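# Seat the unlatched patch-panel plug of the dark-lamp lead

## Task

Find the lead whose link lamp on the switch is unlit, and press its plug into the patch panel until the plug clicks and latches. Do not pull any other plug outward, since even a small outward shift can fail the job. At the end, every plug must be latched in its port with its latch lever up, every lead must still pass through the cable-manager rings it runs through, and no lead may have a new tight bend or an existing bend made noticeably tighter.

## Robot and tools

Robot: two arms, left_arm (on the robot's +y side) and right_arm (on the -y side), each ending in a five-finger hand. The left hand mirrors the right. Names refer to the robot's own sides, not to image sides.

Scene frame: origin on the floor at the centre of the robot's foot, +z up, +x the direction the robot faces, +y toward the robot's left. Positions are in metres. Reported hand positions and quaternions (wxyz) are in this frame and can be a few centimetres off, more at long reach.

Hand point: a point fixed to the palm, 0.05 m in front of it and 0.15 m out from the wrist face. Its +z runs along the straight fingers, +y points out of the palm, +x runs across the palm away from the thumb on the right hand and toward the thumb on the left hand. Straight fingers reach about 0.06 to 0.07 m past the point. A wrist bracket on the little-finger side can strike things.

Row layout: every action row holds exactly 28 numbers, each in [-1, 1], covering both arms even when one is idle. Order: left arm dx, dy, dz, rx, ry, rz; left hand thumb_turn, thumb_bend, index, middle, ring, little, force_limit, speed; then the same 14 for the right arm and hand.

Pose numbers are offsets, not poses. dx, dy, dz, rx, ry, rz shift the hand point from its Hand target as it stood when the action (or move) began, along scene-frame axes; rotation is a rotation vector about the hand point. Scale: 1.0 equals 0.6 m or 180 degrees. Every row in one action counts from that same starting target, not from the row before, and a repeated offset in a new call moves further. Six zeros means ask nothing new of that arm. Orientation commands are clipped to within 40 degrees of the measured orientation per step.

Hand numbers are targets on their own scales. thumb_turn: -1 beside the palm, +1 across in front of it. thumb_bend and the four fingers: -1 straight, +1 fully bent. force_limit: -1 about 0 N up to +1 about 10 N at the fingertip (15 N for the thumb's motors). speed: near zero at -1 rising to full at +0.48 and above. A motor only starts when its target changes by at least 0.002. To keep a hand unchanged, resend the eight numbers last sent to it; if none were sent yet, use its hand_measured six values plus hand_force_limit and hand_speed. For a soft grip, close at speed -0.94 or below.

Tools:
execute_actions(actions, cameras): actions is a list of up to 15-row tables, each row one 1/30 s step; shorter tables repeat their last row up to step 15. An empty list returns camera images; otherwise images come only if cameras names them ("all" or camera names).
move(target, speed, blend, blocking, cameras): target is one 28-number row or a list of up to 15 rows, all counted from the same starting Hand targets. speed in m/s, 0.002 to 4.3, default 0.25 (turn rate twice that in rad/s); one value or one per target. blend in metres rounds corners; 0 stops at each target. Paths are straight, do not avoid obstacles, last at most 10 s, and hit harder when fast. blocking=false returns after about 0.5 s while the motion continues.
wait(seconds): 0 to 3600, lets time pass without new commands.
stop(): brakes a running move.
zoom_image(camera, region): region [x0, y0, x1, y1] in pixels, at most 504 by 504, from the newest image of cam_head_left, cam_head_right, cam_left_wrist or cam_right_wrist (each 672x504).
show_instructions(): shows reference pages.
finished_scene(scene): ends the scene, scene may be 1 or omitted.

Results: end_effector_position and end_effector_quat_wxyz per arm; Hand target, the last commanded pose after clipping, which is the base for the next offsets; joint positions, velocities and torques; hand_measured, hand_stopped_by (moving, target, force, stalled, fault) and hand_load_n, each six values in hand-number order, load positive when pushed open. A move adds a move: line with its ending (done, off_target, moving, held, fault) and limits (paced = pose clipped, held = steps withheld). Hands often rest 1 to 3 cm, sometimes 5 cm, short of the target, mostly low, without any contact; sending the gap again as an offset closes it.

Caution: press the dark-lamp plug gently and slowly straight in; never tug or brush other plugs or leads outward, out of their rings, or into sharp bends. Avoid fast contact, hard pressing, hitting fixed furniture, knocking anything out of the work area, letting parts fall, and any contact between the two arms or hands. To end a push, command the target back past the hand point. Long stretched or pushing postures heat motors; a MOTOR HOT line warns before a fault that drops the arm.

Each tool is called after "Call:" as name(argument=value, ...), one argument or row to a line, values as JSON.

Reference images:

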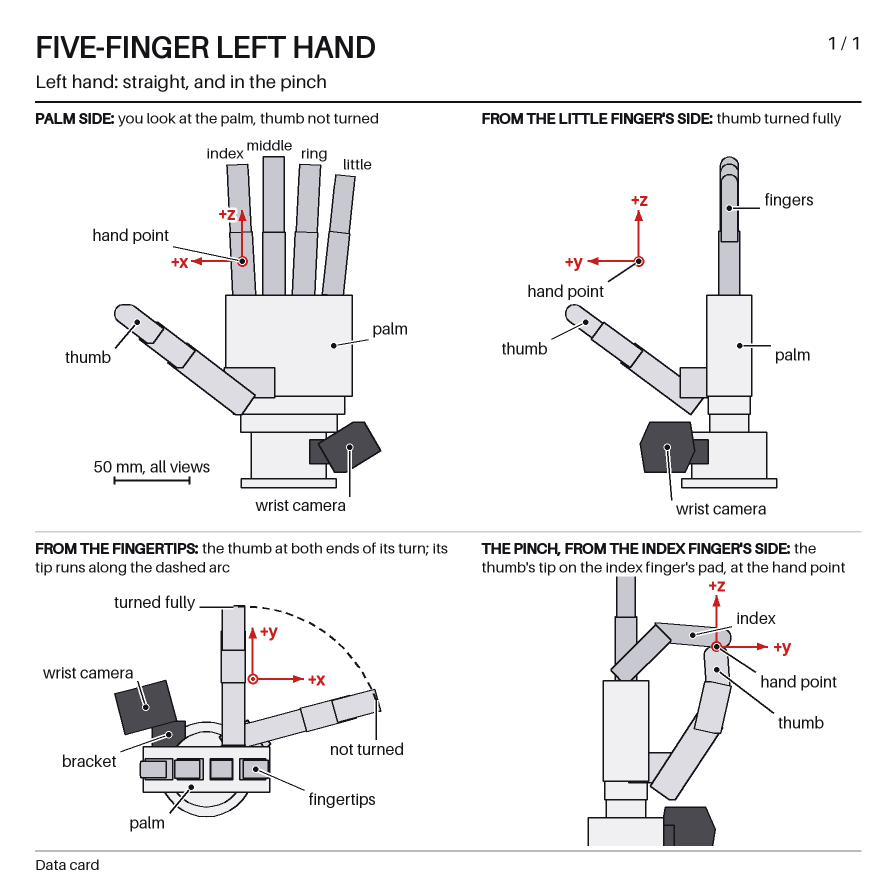

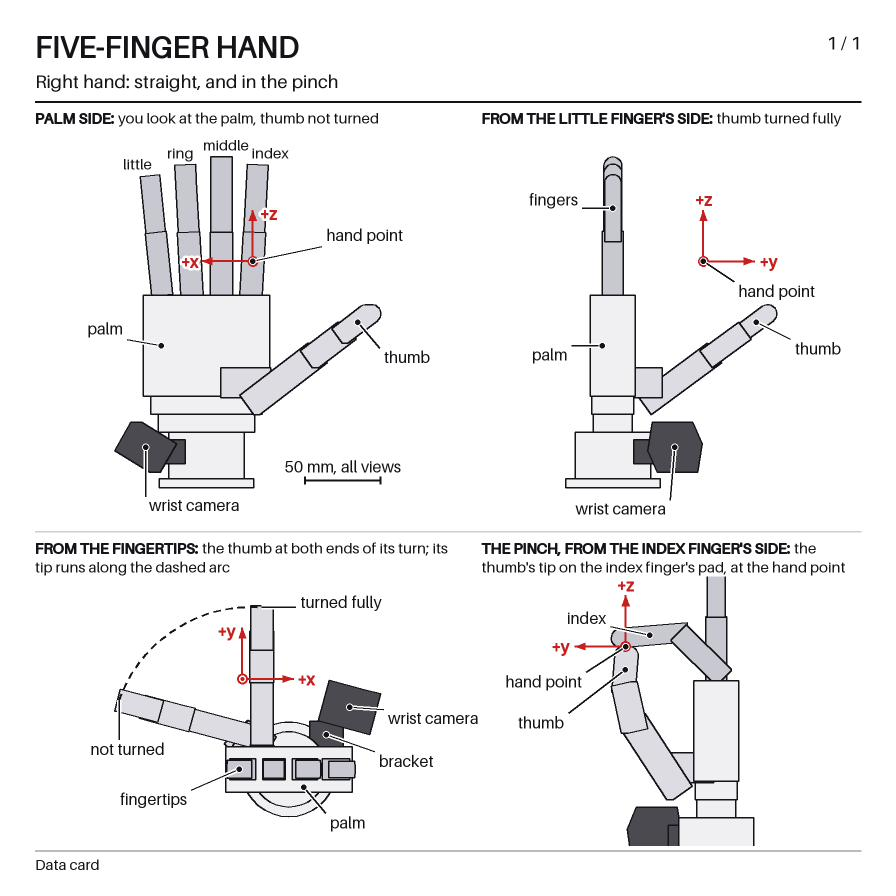

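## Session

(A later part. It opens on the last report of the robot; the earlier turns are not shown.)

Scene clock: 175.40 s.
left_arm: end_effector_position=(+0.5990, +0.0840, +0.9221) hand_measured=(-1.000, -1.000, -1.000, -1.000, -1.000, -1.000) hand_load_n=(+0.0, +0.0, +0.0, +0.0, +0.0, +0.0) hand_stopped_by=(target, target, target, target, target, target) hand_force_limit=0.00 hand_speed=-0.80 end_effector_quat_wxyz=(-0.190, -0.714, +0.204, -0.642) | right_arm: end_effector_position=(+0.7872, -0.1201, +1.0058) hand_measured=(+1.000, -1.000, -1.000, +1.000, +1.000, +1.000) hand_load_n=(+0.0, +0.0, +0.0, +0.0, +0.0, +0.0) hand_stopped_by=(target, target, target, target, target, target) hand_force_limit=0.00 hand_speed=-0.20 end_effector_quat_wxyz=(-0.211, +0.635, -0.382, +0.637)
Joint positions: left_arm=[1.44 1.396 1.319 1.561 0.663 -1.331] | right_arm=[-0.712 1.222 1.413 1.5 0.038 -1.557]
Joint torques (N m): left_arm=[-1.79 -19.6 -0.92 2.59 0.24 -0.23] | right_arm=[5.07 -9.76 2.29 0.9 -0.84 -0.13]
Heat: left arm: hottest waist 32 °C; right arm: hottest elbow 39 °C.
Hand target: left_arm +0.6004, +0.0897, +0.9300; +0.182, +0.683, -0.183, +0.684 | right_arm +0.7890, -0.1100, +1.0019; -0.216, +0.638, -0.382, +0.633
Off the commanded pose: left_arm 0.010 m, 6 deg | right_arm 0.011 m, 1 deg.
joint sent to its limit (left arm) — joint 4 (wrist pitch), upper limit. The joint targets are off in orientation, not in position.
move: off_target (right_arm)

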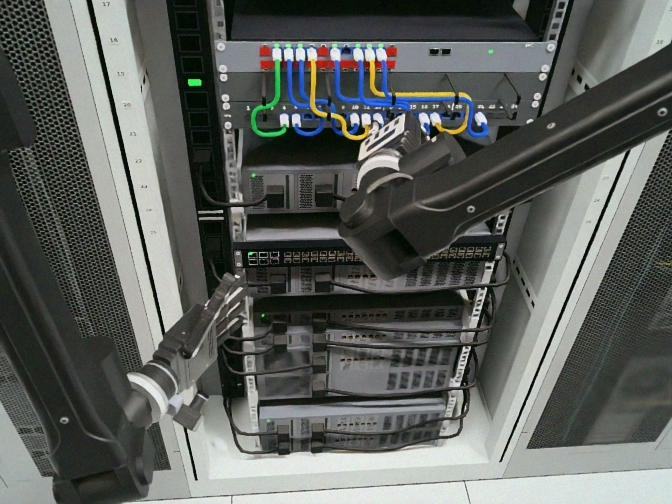

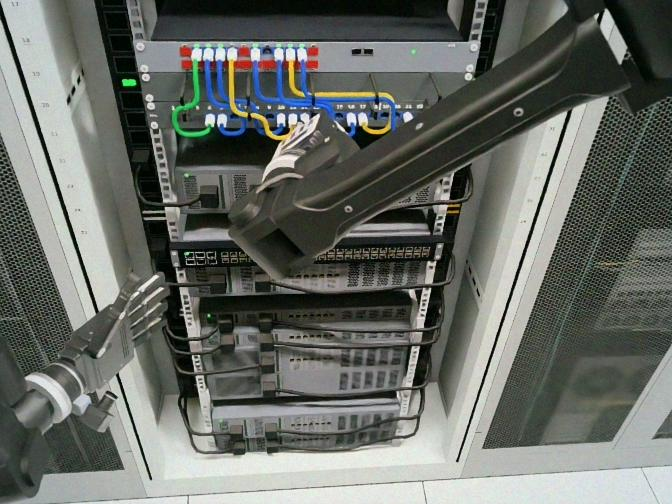

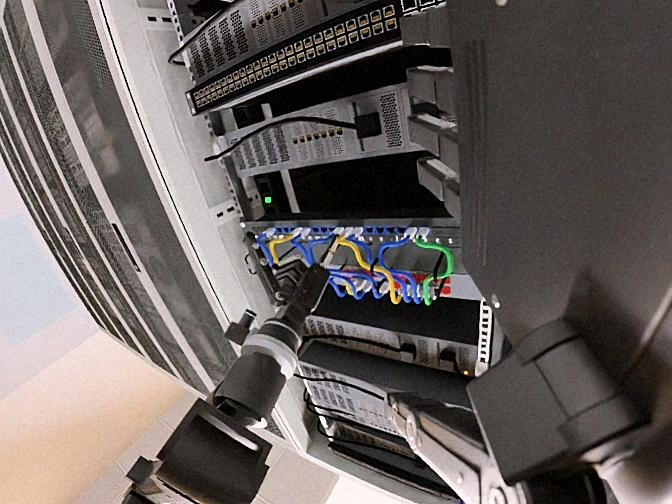

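Call:
move(
  target=[0,0,0,0,0,0,-1,-1,-1,-1,-1,-1,0.0,-0.8,0.0133,0,0,0,0,0,1,-1,-1,1,1,1,0.0,-0.2],
  speed=0.03,
  cameras=["cam_head_left","cam_head_right","cam_left_wrist"],
)

Call:
zoom_image(
  camera="cam_head_left",
  region=[355, 105, 395, 145],
)

Call:
zoom_image(
  camera="cam_head_right",
  region=[275, 105, 315, 145],
)

Call:
zoom_image(
  camera="cam_left_wrist",
  region=[310, 220, 350, 260],
)

Scene clock: 176.27 s.
left_arm: end_effector_position=(+0.5990, +0.0840, +0.9221) hand_measured=(-1.000, -1.000, -1.000, -1.000, -1.000, -1.000) hand_load_n=(+0.0, +0.0, +0.0, +0.0, -0.5, +0.0) hand_stopped_by=(target, target, target, target, target, target) hand_force_limit=0.00 hand_speed=-0.80 end_effector_quat_wxyz=(-0.190, -0.714, +0.204, -0.642) | right_arm: end_effector_position=(+0.7880, -0.1198, +1.0055) hand_measured=(+1.000, -1.000, -1.000, +1.000, +1.000, +1.000) hand_load_n=(+0.0, +0.0, -0.5, +0.5, +0.0, +0.0) hand_stopped_by=(target, target, target, target, target, target) hand_force_limit=0.00 hand_speed=-0.20 end_effector_quat_wxyz=(-0.211, +0.636, -0.381, +0.637)
Joint positions: left_arm=[1.44 1.396 1.319 1.561 0.663 -1.331] | right_arm=[-0.712 1.223 1.416 1.496 0.037 -1.559]
Joint torques (N m): left_arm=[-1.49 -19.66 -1.09 2.62 0.24 -0.21] | right_arm=[5.48 -9.58 3.66 0.31 -0.82 -0.13]
Heat: left arm: hottest waist 32 °C; right arm: hottest elbow 39 °C.
Hand target: left_arm +0.6004, +0.0897, +0.9300; +0.182, +0.683, -0.183, +0.684 | right_arm +0.7969, -0.1099, +1.0018; -0.216, +0.638, -0.382, +0.633
Off the commanded pose: left_arm 0.010 m, 6 deg | right_arm 0.014 m, 1 deg.
joint sent to its limit (left arm) — joint 4 (wrist pitch), upper limit. The joint targets are off in orientation, not in position.
move: off_target (right_arm)

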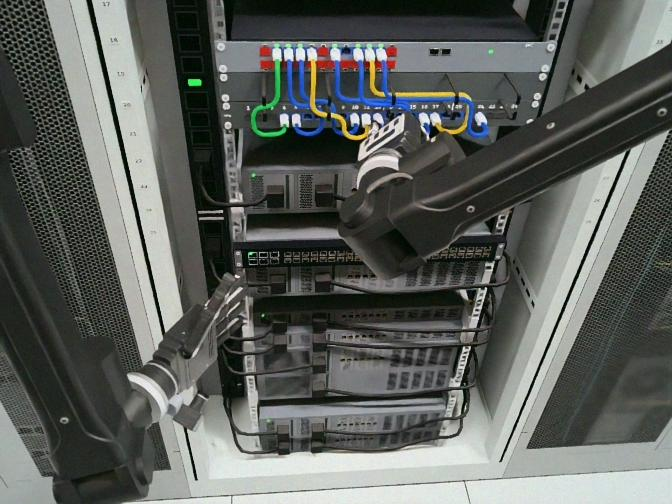

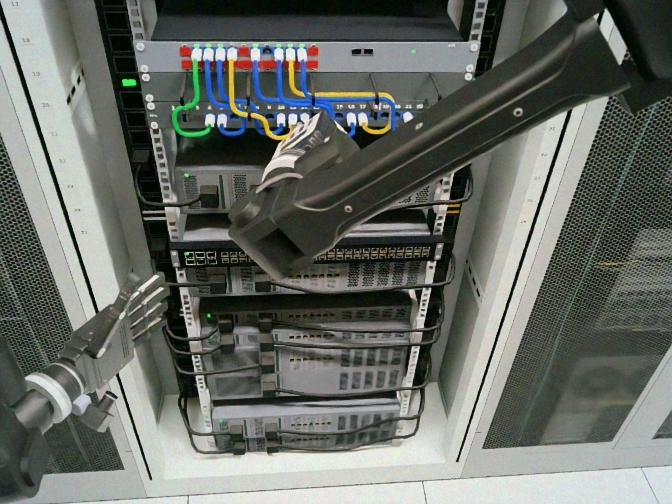

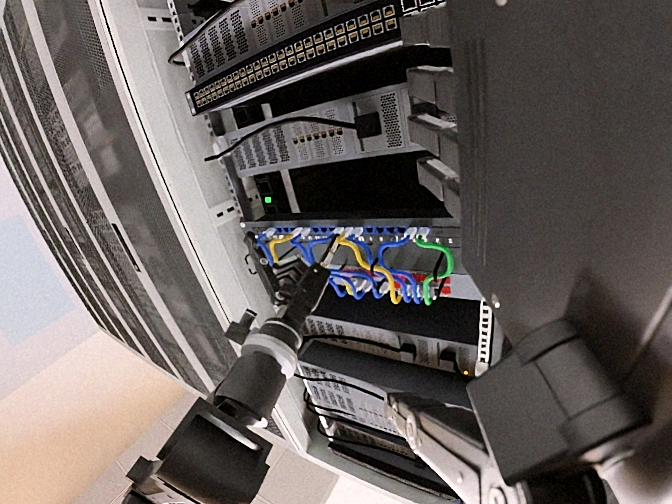

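Scaled by 12.600 from the camera's image (finer frame: 960x720).

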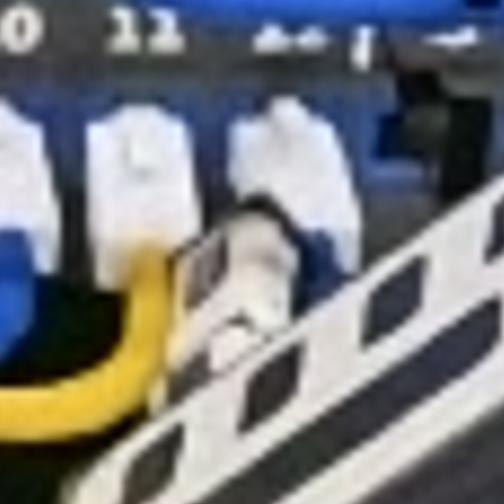

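Scaled by 12.600 from the camera's image (finer frame: 960x720).

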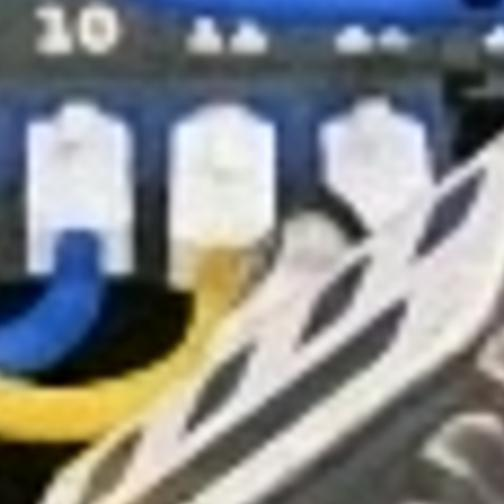

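Scaled by 12.600 from the camera's image (finer frame: 960x720).

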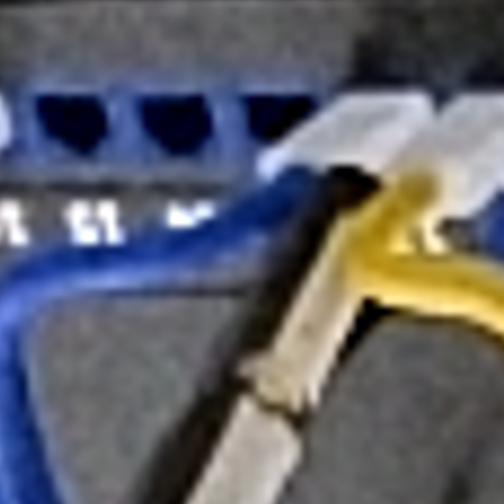

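Call:
move(
  target=[0,0,0,0,0,0,-1,-1,-1,-1,-1,-1,0.0,-0.8,0.02,0,0,0,0,0,1,-1,-1,1,1,1,0.0,-0.2],
  speed=0.04,
  cameras=["cam_head_left","cam_head_right","cam_left_wrist"],
)

Call:
zoom_image(
  camera="cam_head_left",
  region=[355, 105, 395, 145],
)

Call:
zoom_image(
  camera="cam_head_right",
  region=[275, 105, 315, 145],
)

Call:
zoom_image(
  camera="cam_left_wrist",
  region=[310, 220, 350, 260],
)

Scene clock: 177.20 s.
left_arm: end_effector_position=(+0.5990, +0.0840, +0.9221) hand_measured=(-1.000, -1.000, -1.000, -1.000, -1.000, -1.000) hand_load_n=(-0.5, +0.0, +0.0, +0.0, +0.0, +0.0) hand_stopped_by=(target, target, target, target, target, target) hand_force_limit=0.00 hand_speed=-0.80 end_effector_quat_wxyz=(-0.190, -0.714, +0.204, -0.642) | right_arm: end_effector_position=(+0.7889, -0.1186, +1.0051) hand_measured=(+1.000, -1.000, -1.000, +1.000, +1.000, +1.000) hand_load_n=(+0.5, +0.0, -1.0, +0.0, +0.0, +0.0) hand_stopped_by=(target, target, target, target, target, target) hand_force_limit=0.00 hand_speed=-0.20 end_effector_quat_wxyz=(-0.209, +0.638, -0.378, +0.638)
Joint positions: left_arm=[1.44 1.396 1.319 1.561 0.663 -1.331] | right_arm=[-0.709 1.226 1.42 1.492 0.036 -1.568]
Joint torques (N m): left_arm=[-1.67 -19.78 -0.81 2.74 0.28 -0.23] | right_arm=[5.71 -9.7 5.46 -0.73 -0.83 -0.12]
Heat: left arm: hottest waist 32 °C; right arm: hottest elbow 39 °C.
Hand target: left_arm +0.6004, +0.0897, +0.9300; +0.182, +0.683, -0.183, +0.684 | right_arm +0.8089, -0.1098, +1.0019; -0.216, +0.638, -0.382, +0.633
Off the commanded pose: left_arm 0.010 m, 6 deg | right_arm 0.022 m, 1 deg.
joint sent to its limit (left arm) — joint 4 (wrist pitch), upper limit. The joint targets are off in orientation, not in position.
move: off_target (right_arm)

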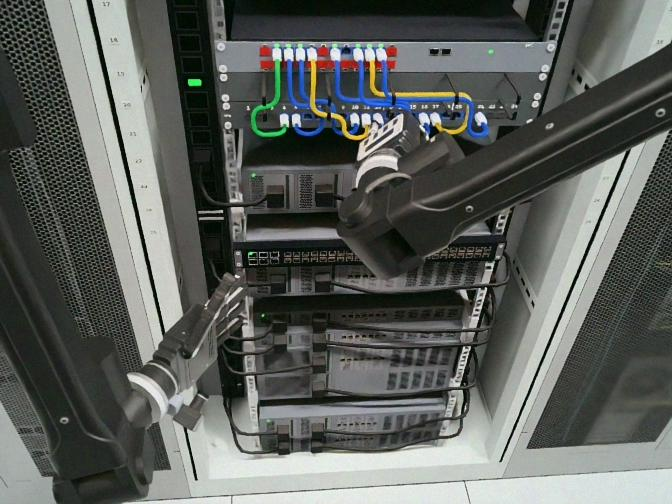

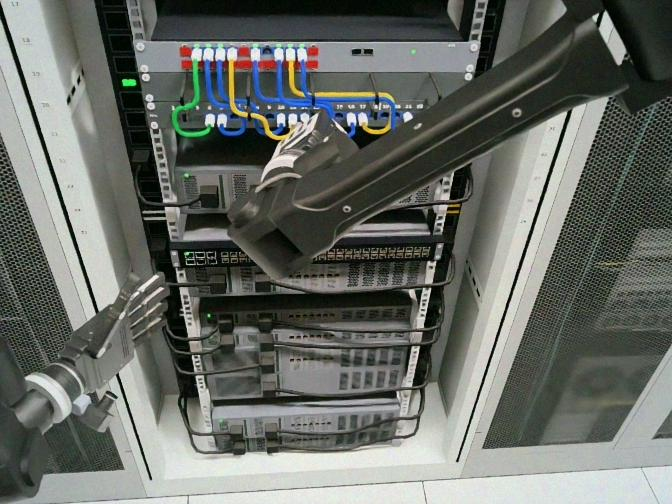

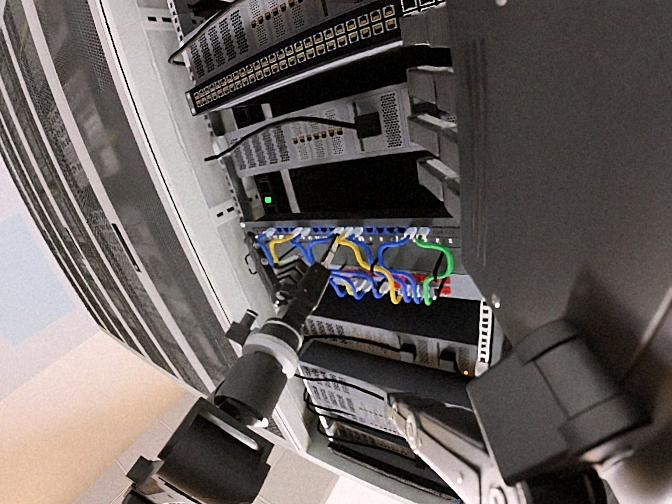

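Scaled by 12.600 from the camera's image (finer frame: 960x720).

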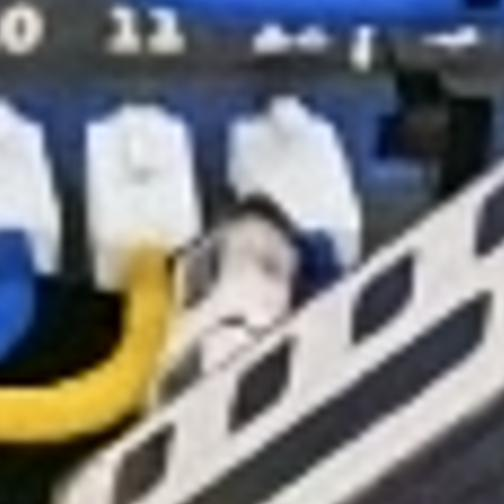

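Scaled by 12.600 from the camera's image (finer frame: 960x720).

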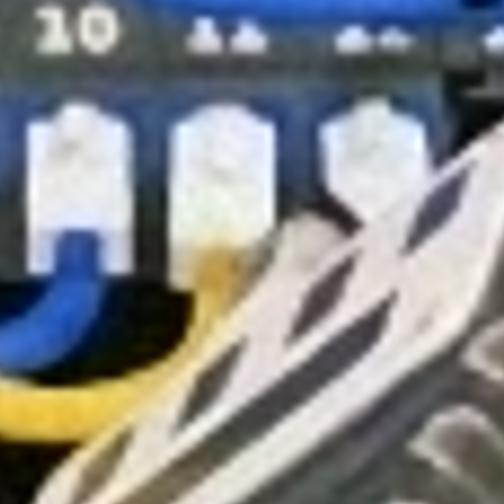

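Scaled by 12.600 from the camera's image (finer frame: 960x720).

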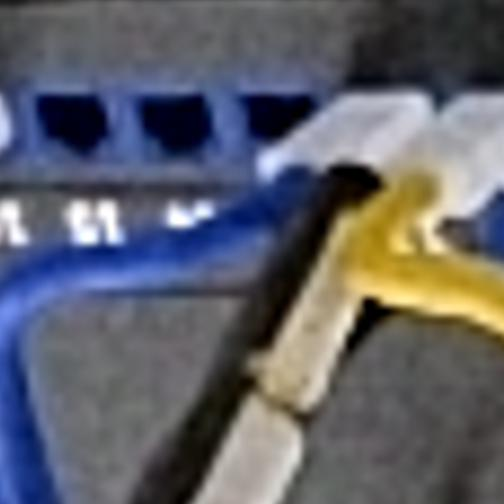

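Call:
move(
  target=[0,0,0,0,0,0,-1,-1,-1,-1,-1,-1,0.0,-0.8,0.025,-0.008,0,0,0,0,1,-1,-1,1,1,1,0.0,-0.2],
  speed=0.05,
  cameras=["cam_head_left","cam_head_right","cam_left_wrist"],
)

Call:
zoom_image(
  camera="cam_head_left",
  region=[355, 105, 395, 145],
)

Call:
zoom_image(
  camera="cam_head_right",
  region=[275, 105, 315, 145],
)

Call:
zoom_image(
  camera="cam_left_wrist",
  region=[310, 220, 350, 260],
)

Scene clock: 178.93 s.
left_arm: end_effector_position=(+0.5990, +0.0840, +0.9221) hand_measured=(-1.000, -1.000, -1.000, -1.000, -1.000, -1.000) hand_load_n=(+0.0, +0.0, +0.0, +0.0, +0.0, +0.0) hand_stopped_by=(target, target, target, target, target, target) hand_force_limit=0.00 hand_speed=-0.80 end_effector_quat_wxyz=(-0.190, -0.714, +0.204, -0.642) | right_arm: end_effector_position=(+0.7897, -0.1188, +1.0051) hand_measured=(+1.000, -1.000, -1.000, +1.000, +1.000, +1.000) hand_load_n=(+0.0, +0.0, -1.5, +0.0, +0.0, +0.0) hand_stopped_by=(target, target, target, target, target, target) hand_force_limit=0.00 hand_speed=-0.20 end_effector_quat_wxyz=(-0.209, +0.638, -0.377, +0.638)
Joint positions: left_arm=[1.44 1.396 1.319 1.561 0.663 -1.331] | right_arm=[-0.709 1.226 1.422 1.49 0.036 -1.57]
Joint torques (N m): left_arm=[-2.02 -19.84 -0.85 2.63 0.25 -0.17] | right_arm=[6.01 -10.17 7.28 -2.06 -0.83 -0.1]
Heat: left arm: hottest waist 32 °C; right arm: hottest elbow 39 °C.
Hand target: left_arm +0.6004, +0.0897, +0.9300; +0.182, +0.683, -0.183, +0.684 | right_arm +0.8239, -0.1146, +1.0018; -0.216, +0.638, -0.382, +0.633
Off the commanded pose: left_arm 0.010 m, 6 deg | right_arm 0.035 m, 1 deg.
joint sent to its limit (left arm) — joint 4 (wrist pitch), upper limit. The joint targets are off in orientation, not in position.
move: off_target (right_arm)

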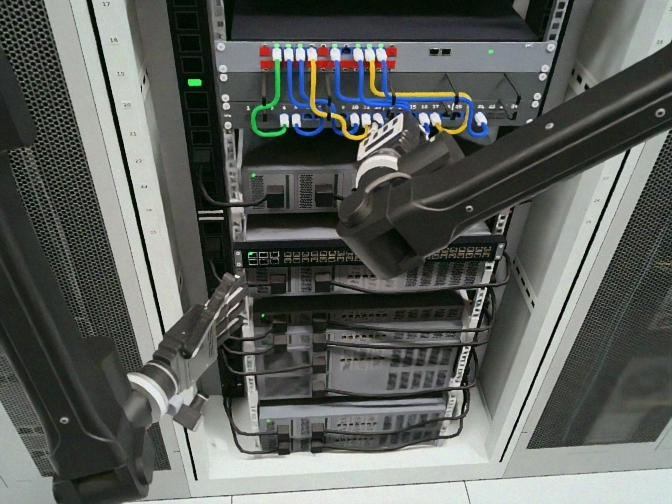

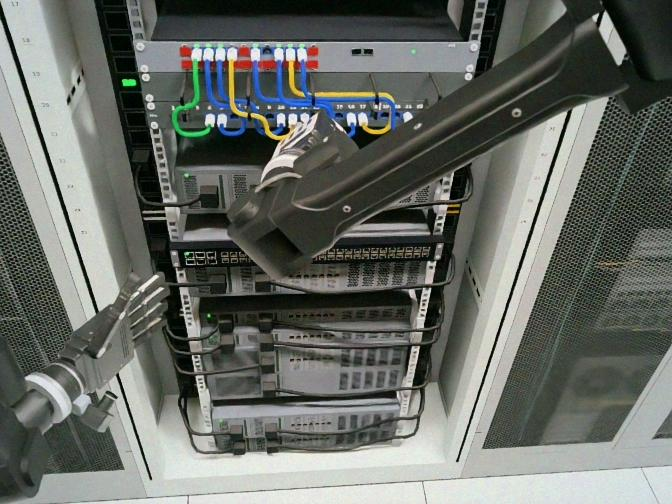

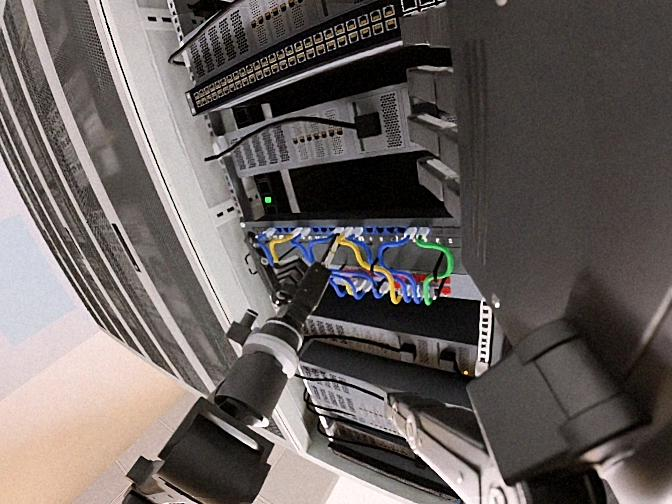

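Scaled by 12.600 from the camera's image (finer frame: 960x720).

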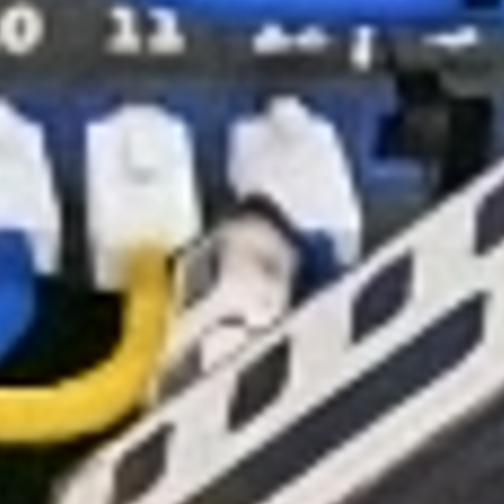

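Scaled by 12.600 from the camera's image (finer frame: 960x720).

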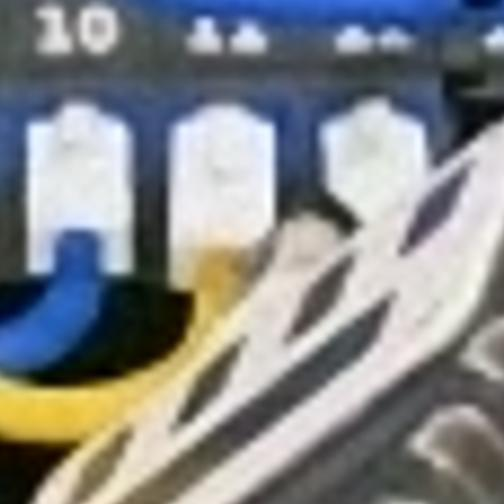

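Scaled by 12.600 from the camera's image (finer frame: 960x720).

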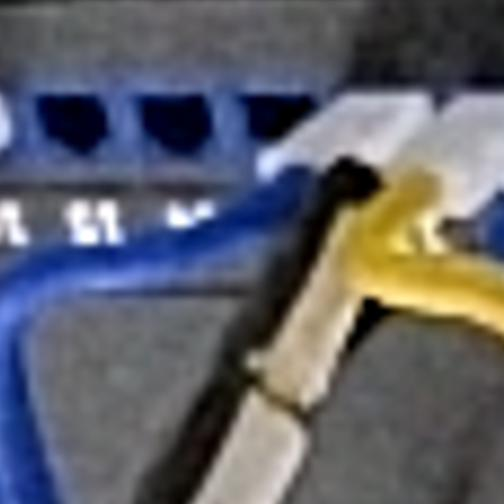

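Call:
move(
  target=[0,0,0,0,0,0,-1,-1,-1,-1,-1,-1,0.0,-0.8,0.025,0,0,0,0,0,1,-1,-1,1,1,1,0.0,-0.2],
  speed=0.05,
  cameras=["cam_head_left","cam_head_right","cam_left_wrist"],
)

Call:
zoom_image(
  camera="cam_head_left",
  region=[355, 105, 395, 145],
)

Call:
zoom_image(
  camera="cam_head_right",
  region=[275, 105, 315, 145],
)

Call:
zoom_image(
  camera="cam_left_wrist",
  region=[310, 220, 350, 260],
)

Scene clock: 179.97 s.
left_arm: end_effector_position=(+0.5990, +0.0840, +0.9221) hand_measured=(-1.000, -1.000, -1.000, -1.000, -1.000, -1.000) hand_load_n=(+0.0, +0.0, +0.0, +0.0, +0.0, -0.5) hand_stopped_by=(target, target, target, target, target, target) hand_force_limit=0.00 hand_speed=-0.80 end_effector_quat_wxyz=(-0.190, -0.714, +0.204, -0.642) | right_arm: end_effector_position=(+0.7904, -0.1187, +1.0059) hand_measured=(+1.000, -1.000, -1.000, +1.000, +1.000, +1.000) hand_load_n=(+0.0, +0.0, -3.5, +0.0, +0.0, +0.0) hand_stopped_by=(target, target, target, target, target, target) hand_force_limit=0.00 hand_speed=-0.20 end_effector_quat_wxyz=(-0.205, +0.640, -0.376, +0.638)
Joint positions: left_arm=[1.44 1.396 1.319 1.561 0.663 -1.331] | right_arm=[-0.703 1.226 1.425 1.487 0.04 -1.584]
Joint torques (N m): left_arm=[-1.08 -19.31 -0.8 2.54 0.28 -0.19] | right_arm=[6.01 -9.93 9.2 -3.21 -1.04 -0.02]
Heat: left arm: hottest waist 32 °C; right arm: hottest elbow 39 °C.
Hand target: left_arm +0.6004, +0.0897, +0.9300; +0.182, +0.683, -0.183, +0.684 | right_arm +0.8388, -0.1145, +1.0018; -0.216, +0.638, -0.382, +0.633
Off the commanded pose: left_arm 0.010 m, 6 deg | right_arm 0.049 m, 2 deg.
joint sent to its limit (left arm) — joint 4 (wrist pitch), upper limit. The joint targets are off in orientation, not in position.
move: off_target (right_arm)

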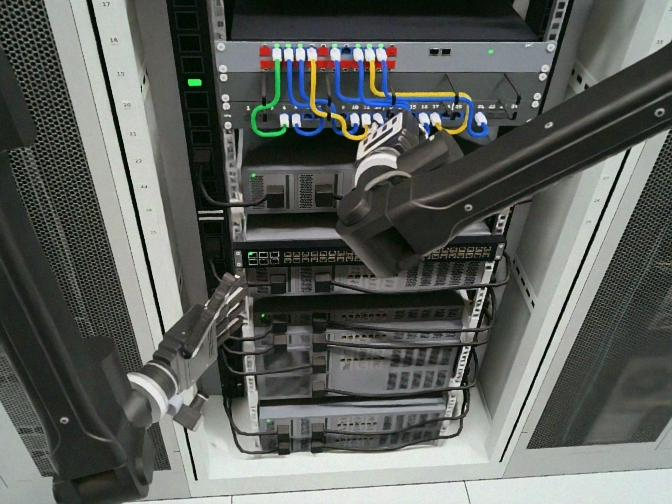

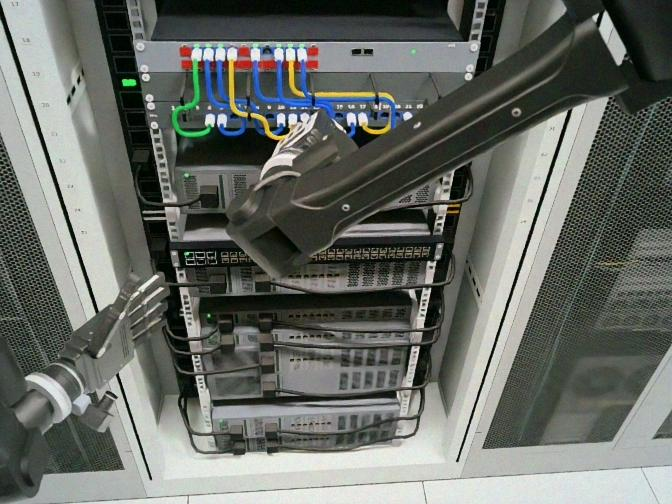

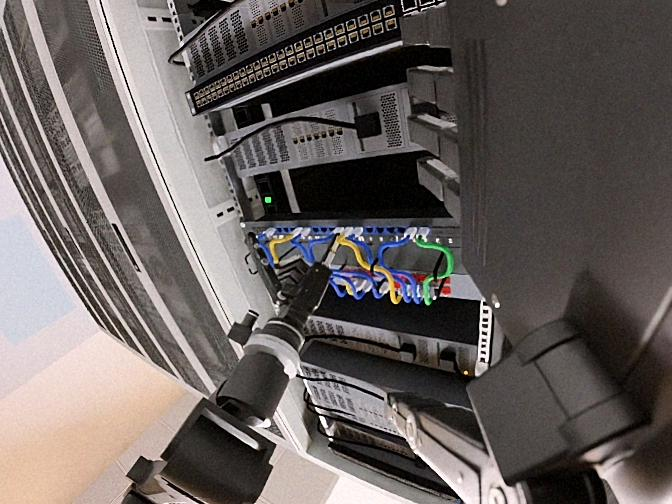

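Scaled by 12.600 from the camera's image (finer frame: 960x720).

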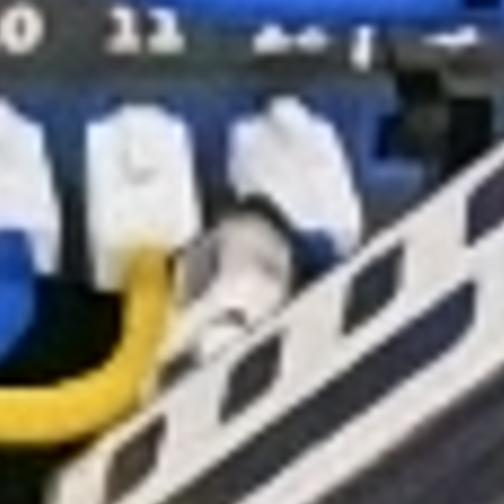

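Scaled by 12.600 from the camera's image (finer frame: 960x720).

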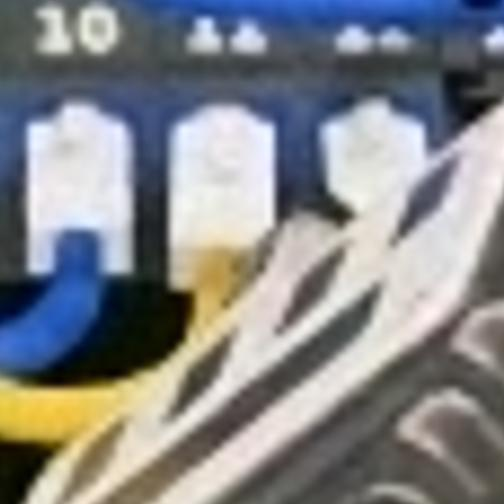

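Scaled by 12.600 from the camera's image (finer frame: 960x720).

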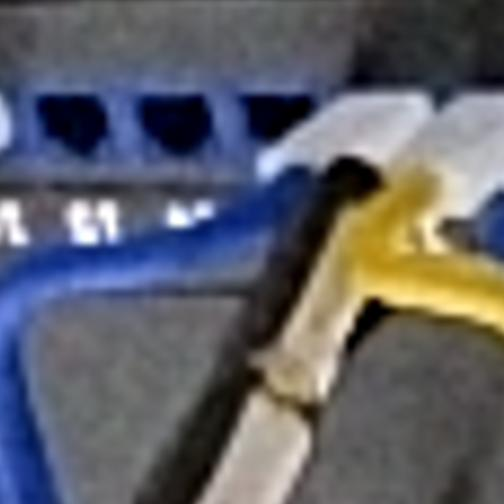

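Call:
move(
  target=[0,0,0,0,0,0,-1,-1,-1,-1,-1,-1,0.0,-0.8,0.025,-0.003,0,0,0,0,1,-1,-1,1,1,1,0.0,-0.2],
  speed=0.05,
  cameras=["cam_head_left","cam_head_right","cam_left_wrist"],
)

Call:
zoom_image(
  camera="cam_head_left",
  region=[355, 105, 395, 145],
)

Call:
zoom_image(
  camera="cam_head_right",
  region=[275, 105, 315, 145],
)

Call:
zoom_image(
  camera="cam_left_wrist",
  region=[310, 220, 350, 260],
)

Scene clock: 181.07 s.
left_arm: end_effector_position=(+0.5990, +0.0840, +0.9221) hand_measured=(-1.000, -1.000, -1.000, -1.000, -1.000, -1.000) hand_load_n=(+0.0, +0.0, +0.0, +0.0, +0.0, +0.0) hand_stopped_by=(target, target, target, target, target, target) hand_force_limit=0.00 hand_speed=-0.80 end_effector_quat_wxyz=(-0.190, -0.714, +0.204, -0.642) | right_arm: end_effector_position=(+0.7911, -0.1186, +1.0066) hand_measured=(+1.000, -1.000, -1.000, +1.000, +1.000, +1.000) hand_load_n=(+0.5, +0.0, -5.0, +0.0, +0.0, +0.0) hand_stopped_by=(target, target, target, target, target, target) hand_force_limit=0.00 hand_speed=-0.20 end_effector_quat_wxyz=(-0.202, +0.642, -0.375, +0.637)
Joint positions: left_arm=[1.44 1.396 1.319 1.561 0.663 -1.331] | right_arm=[-0.698 1.226 1.427 1.485 0.043 -1.595]
Joint torques (N m): left_arm=[-1.44 -19.31 -0.81 2.76 0.29 -0.18] | right_arm=[6.12 -9.88 10.78 -4.34 -1.21 0]
Heat: left arm: hottest waist 32 °C; right arm: hottest elbow 39 °C.
Hand target: left_arm +0.6004, +0.0897, +0.9300; +0.182, +0.683, -0.183, +0.684 | right_arm +0.8539, -0.1163, +1.0018; -0.216, +0.638, -0.382, +0.633
Off the commanded pose: left_arm 0.010 m, 6 deg | right_arm 0.063 m, 2 deg.
joint sent to its limit (left arm) — joint 4 (wrist pitch), upper limit. The joint targets are off in orientation, not in position.
move: off_target (right_arm)

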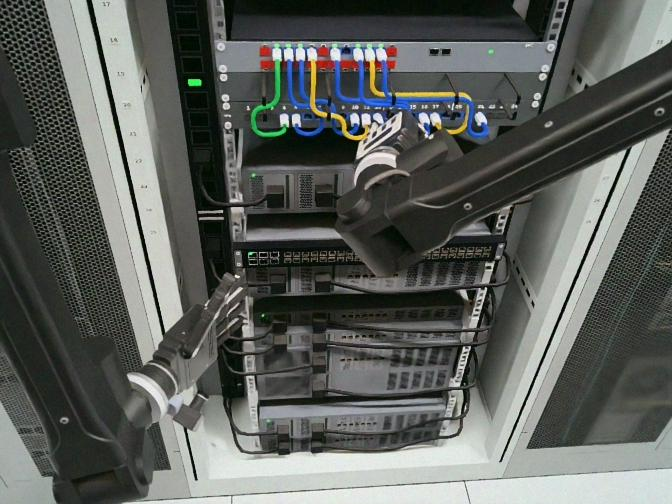

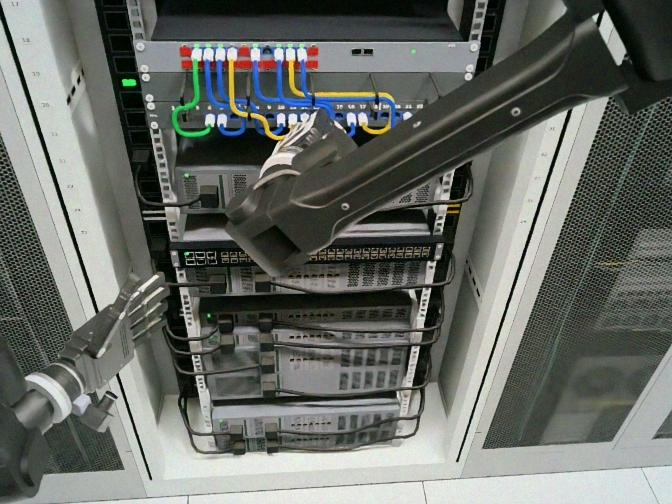

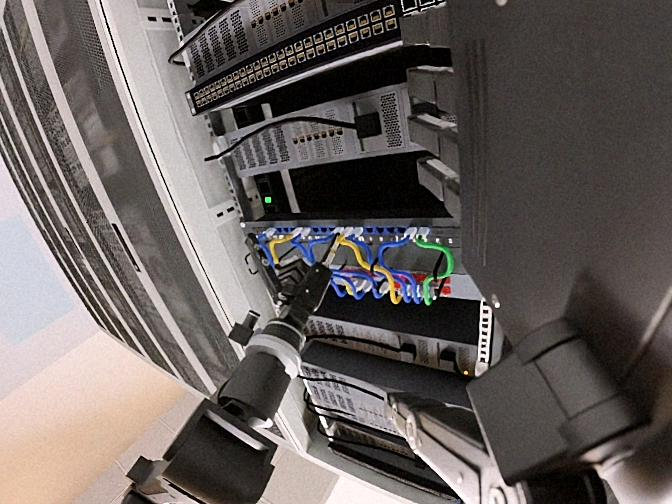

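Scaled by 12.600 from the camera's image (finer frame: 960x720).

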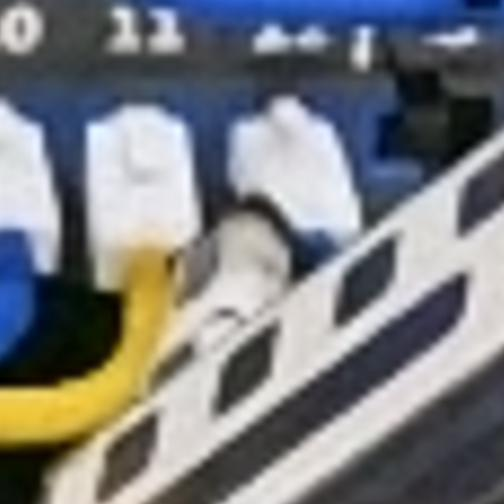

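Scaled by 12.600 from the camera's image (finer frame: 960x720).

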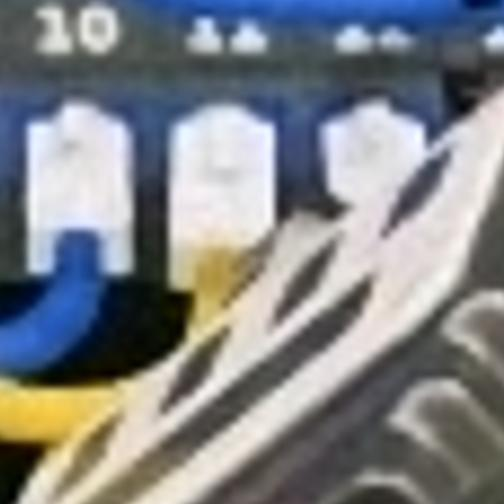

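Scaled by 12.600 from the camera's image (finer frame: 960x720).

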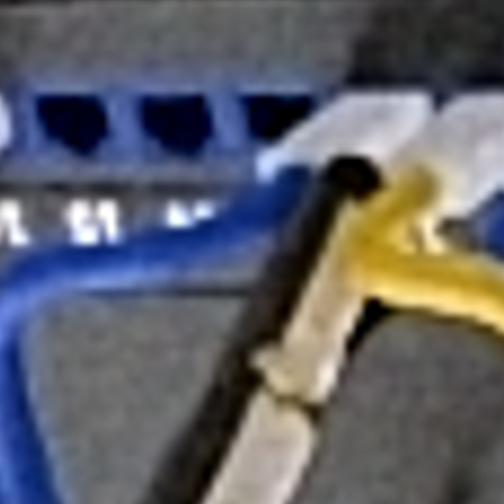

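Call:
move(
  target=[0,0,0,0,0,0,-1,-1,-1,-1,-1,-1,0.0,-0.8,0.025,-0.003,0,0,0,0,1,-1,-1,1,1,1,0.0,-0.2],
  speed=0.05,
  cameras=["cam_head_left","cam_head_right","cam_left_wrist"],
)

Call:
zoom_image(
  camera="cam_head_left",
  region=[355, 105, 395, 145],
)

Call:
zoom_image(
  camera="cam_head_right",
  region=[275, 105, 315, 145],
)

Call:
zoom_image(
  camera="cam_left_wrist",
  region=[325, 225, 345, 245],
)

Scene clock: 182.63 s.
left_arm: end_effector_position=(+0.5990, +0.0840, +0.9221) hand_measured=(-1.000, -1.000, -1.000, -1.000, -1.000, -1.000) hand_load_n=(+0.0, +0.0, +0.0, +0.0, +0.0, +0.0) hand_stopped_by=(target, target, target, target, target, target) hand_force_limit=0.00 hand_speed=-0.80 end_effector_quat_wxyz=(-0.190, -0.714, +0.204, -0.642) | right_arm: end_effector_position=(+0.7915, -0.1185, +1.0072) hand_measured=(+1.000, -1.000, -1.000, +1.000, +1.000, +1.000) hand_load_n=(+0.0, -0.5, -6.5, +0.0, +0.0, +0.0) hand_stopped_by=(target, target, target, target, target, target) hand_force_limit=0.00 hand_speed=-0.20 end_effector_quat_wxyz=(-0.199, +0.644, -0.374, +0.637)
Joint positions: left_arm=[1.44 1.396 1.319 1.561 0.663 -1.331] | right_arm=[-0.694 1.226 1.429 1.482 0.046 -1.606]
Joint torques (N m): left_arm=[-1.55 -19.6 -0.88 2.73 0.24 -0.19] | right_arm=[6.36 -10.46 12.18 -5.19 -1.41 0.06]
Heat: left arm: hottest waist 32 °C; right arm: hottest elbow 39 °C.
Hand target: left_arm +0.6004, +0.0897, +0.9300; +0.182, +0.683, -0.183, +0.684 | right_arm +0.8689, -0.1181, +1.0018; -0.216, +0.638, -0.382, +0.633
Off the commanded pose: left_arm 0.010 m, 6 deg | right_arm 0.078 m, 2 deg.
joint sent to its limit (left arm) — joint 4 (wrist pitch), upper limit. The joint targets are off in orientation, not in position.
move: off_target (right_arm)

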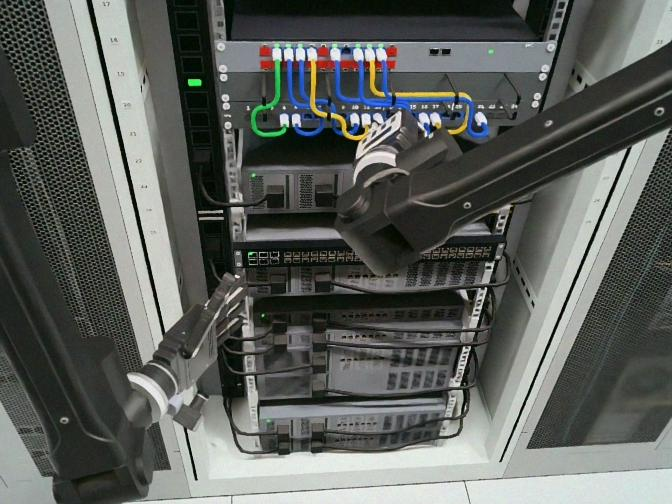

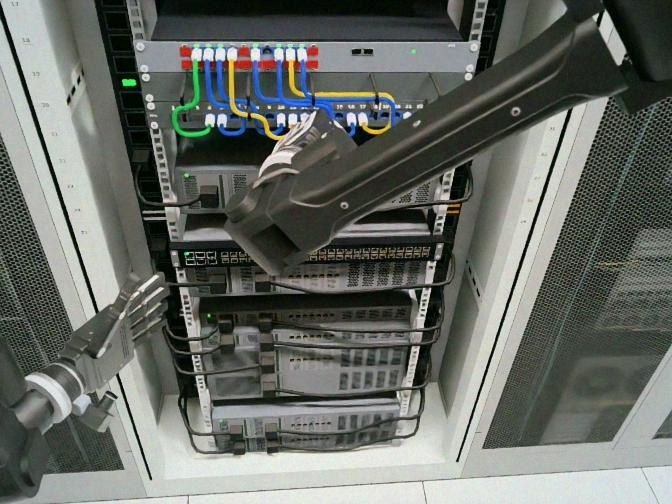

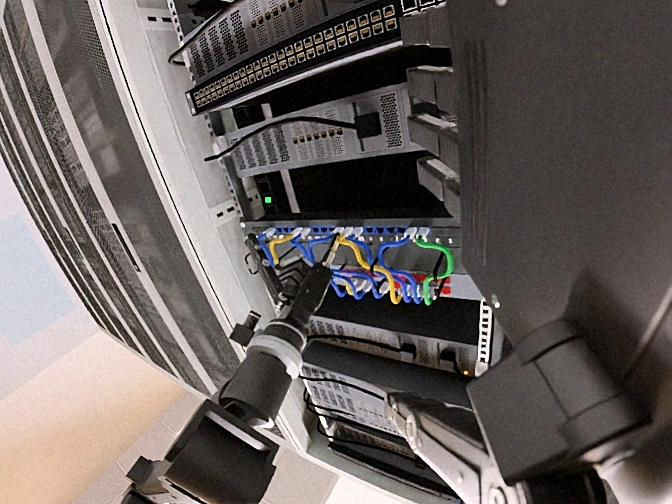

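Scaled by 12.600 from the camera's image (finer frame: 960x720).

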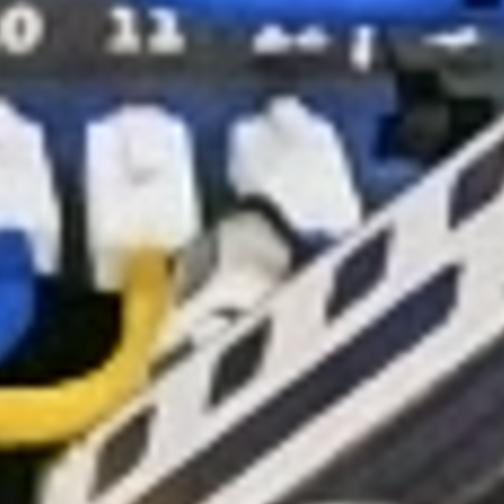

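Scaled by 12.600 from the camera's image (finer frame: 960x720).

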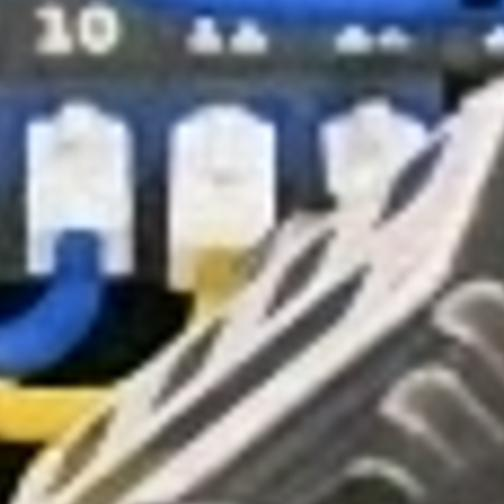

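Scaled by 25.200 from the camera's image (finer frame: 960x720).

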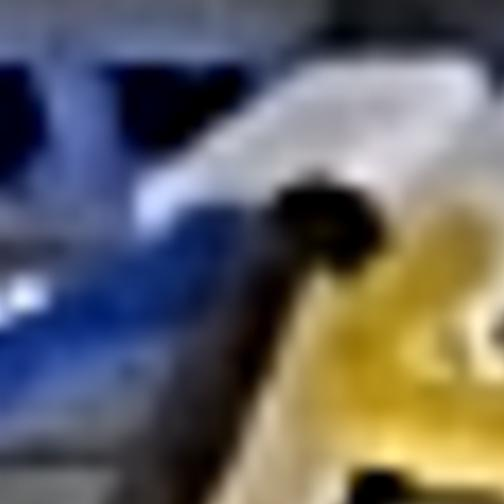

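Call:
zoom_image(
  camera="cam_head_left",
  region=[362, 112, 382, 132],
)

Call:
zoom_image(
  camera="cam_head_right",
  region=[286, 112, 306, 132],
)

Scaled by 25.200 from the camera's image (finer frame: 960x720).

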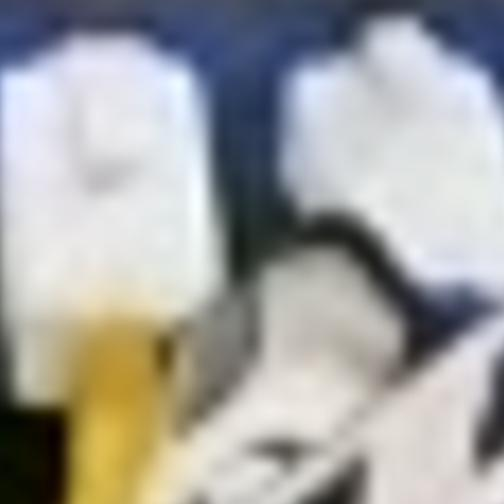

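Scaled by 25.200 from the camera's image (finer frame: 960x720).

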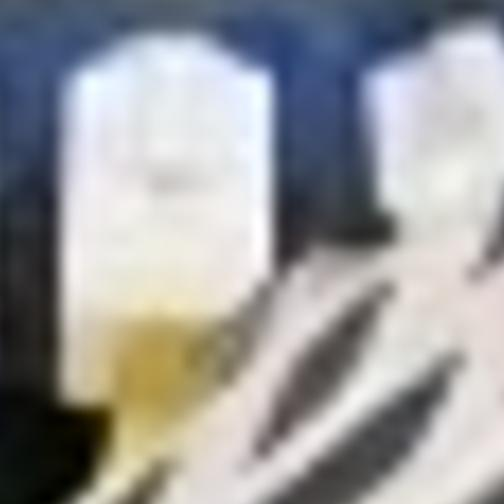

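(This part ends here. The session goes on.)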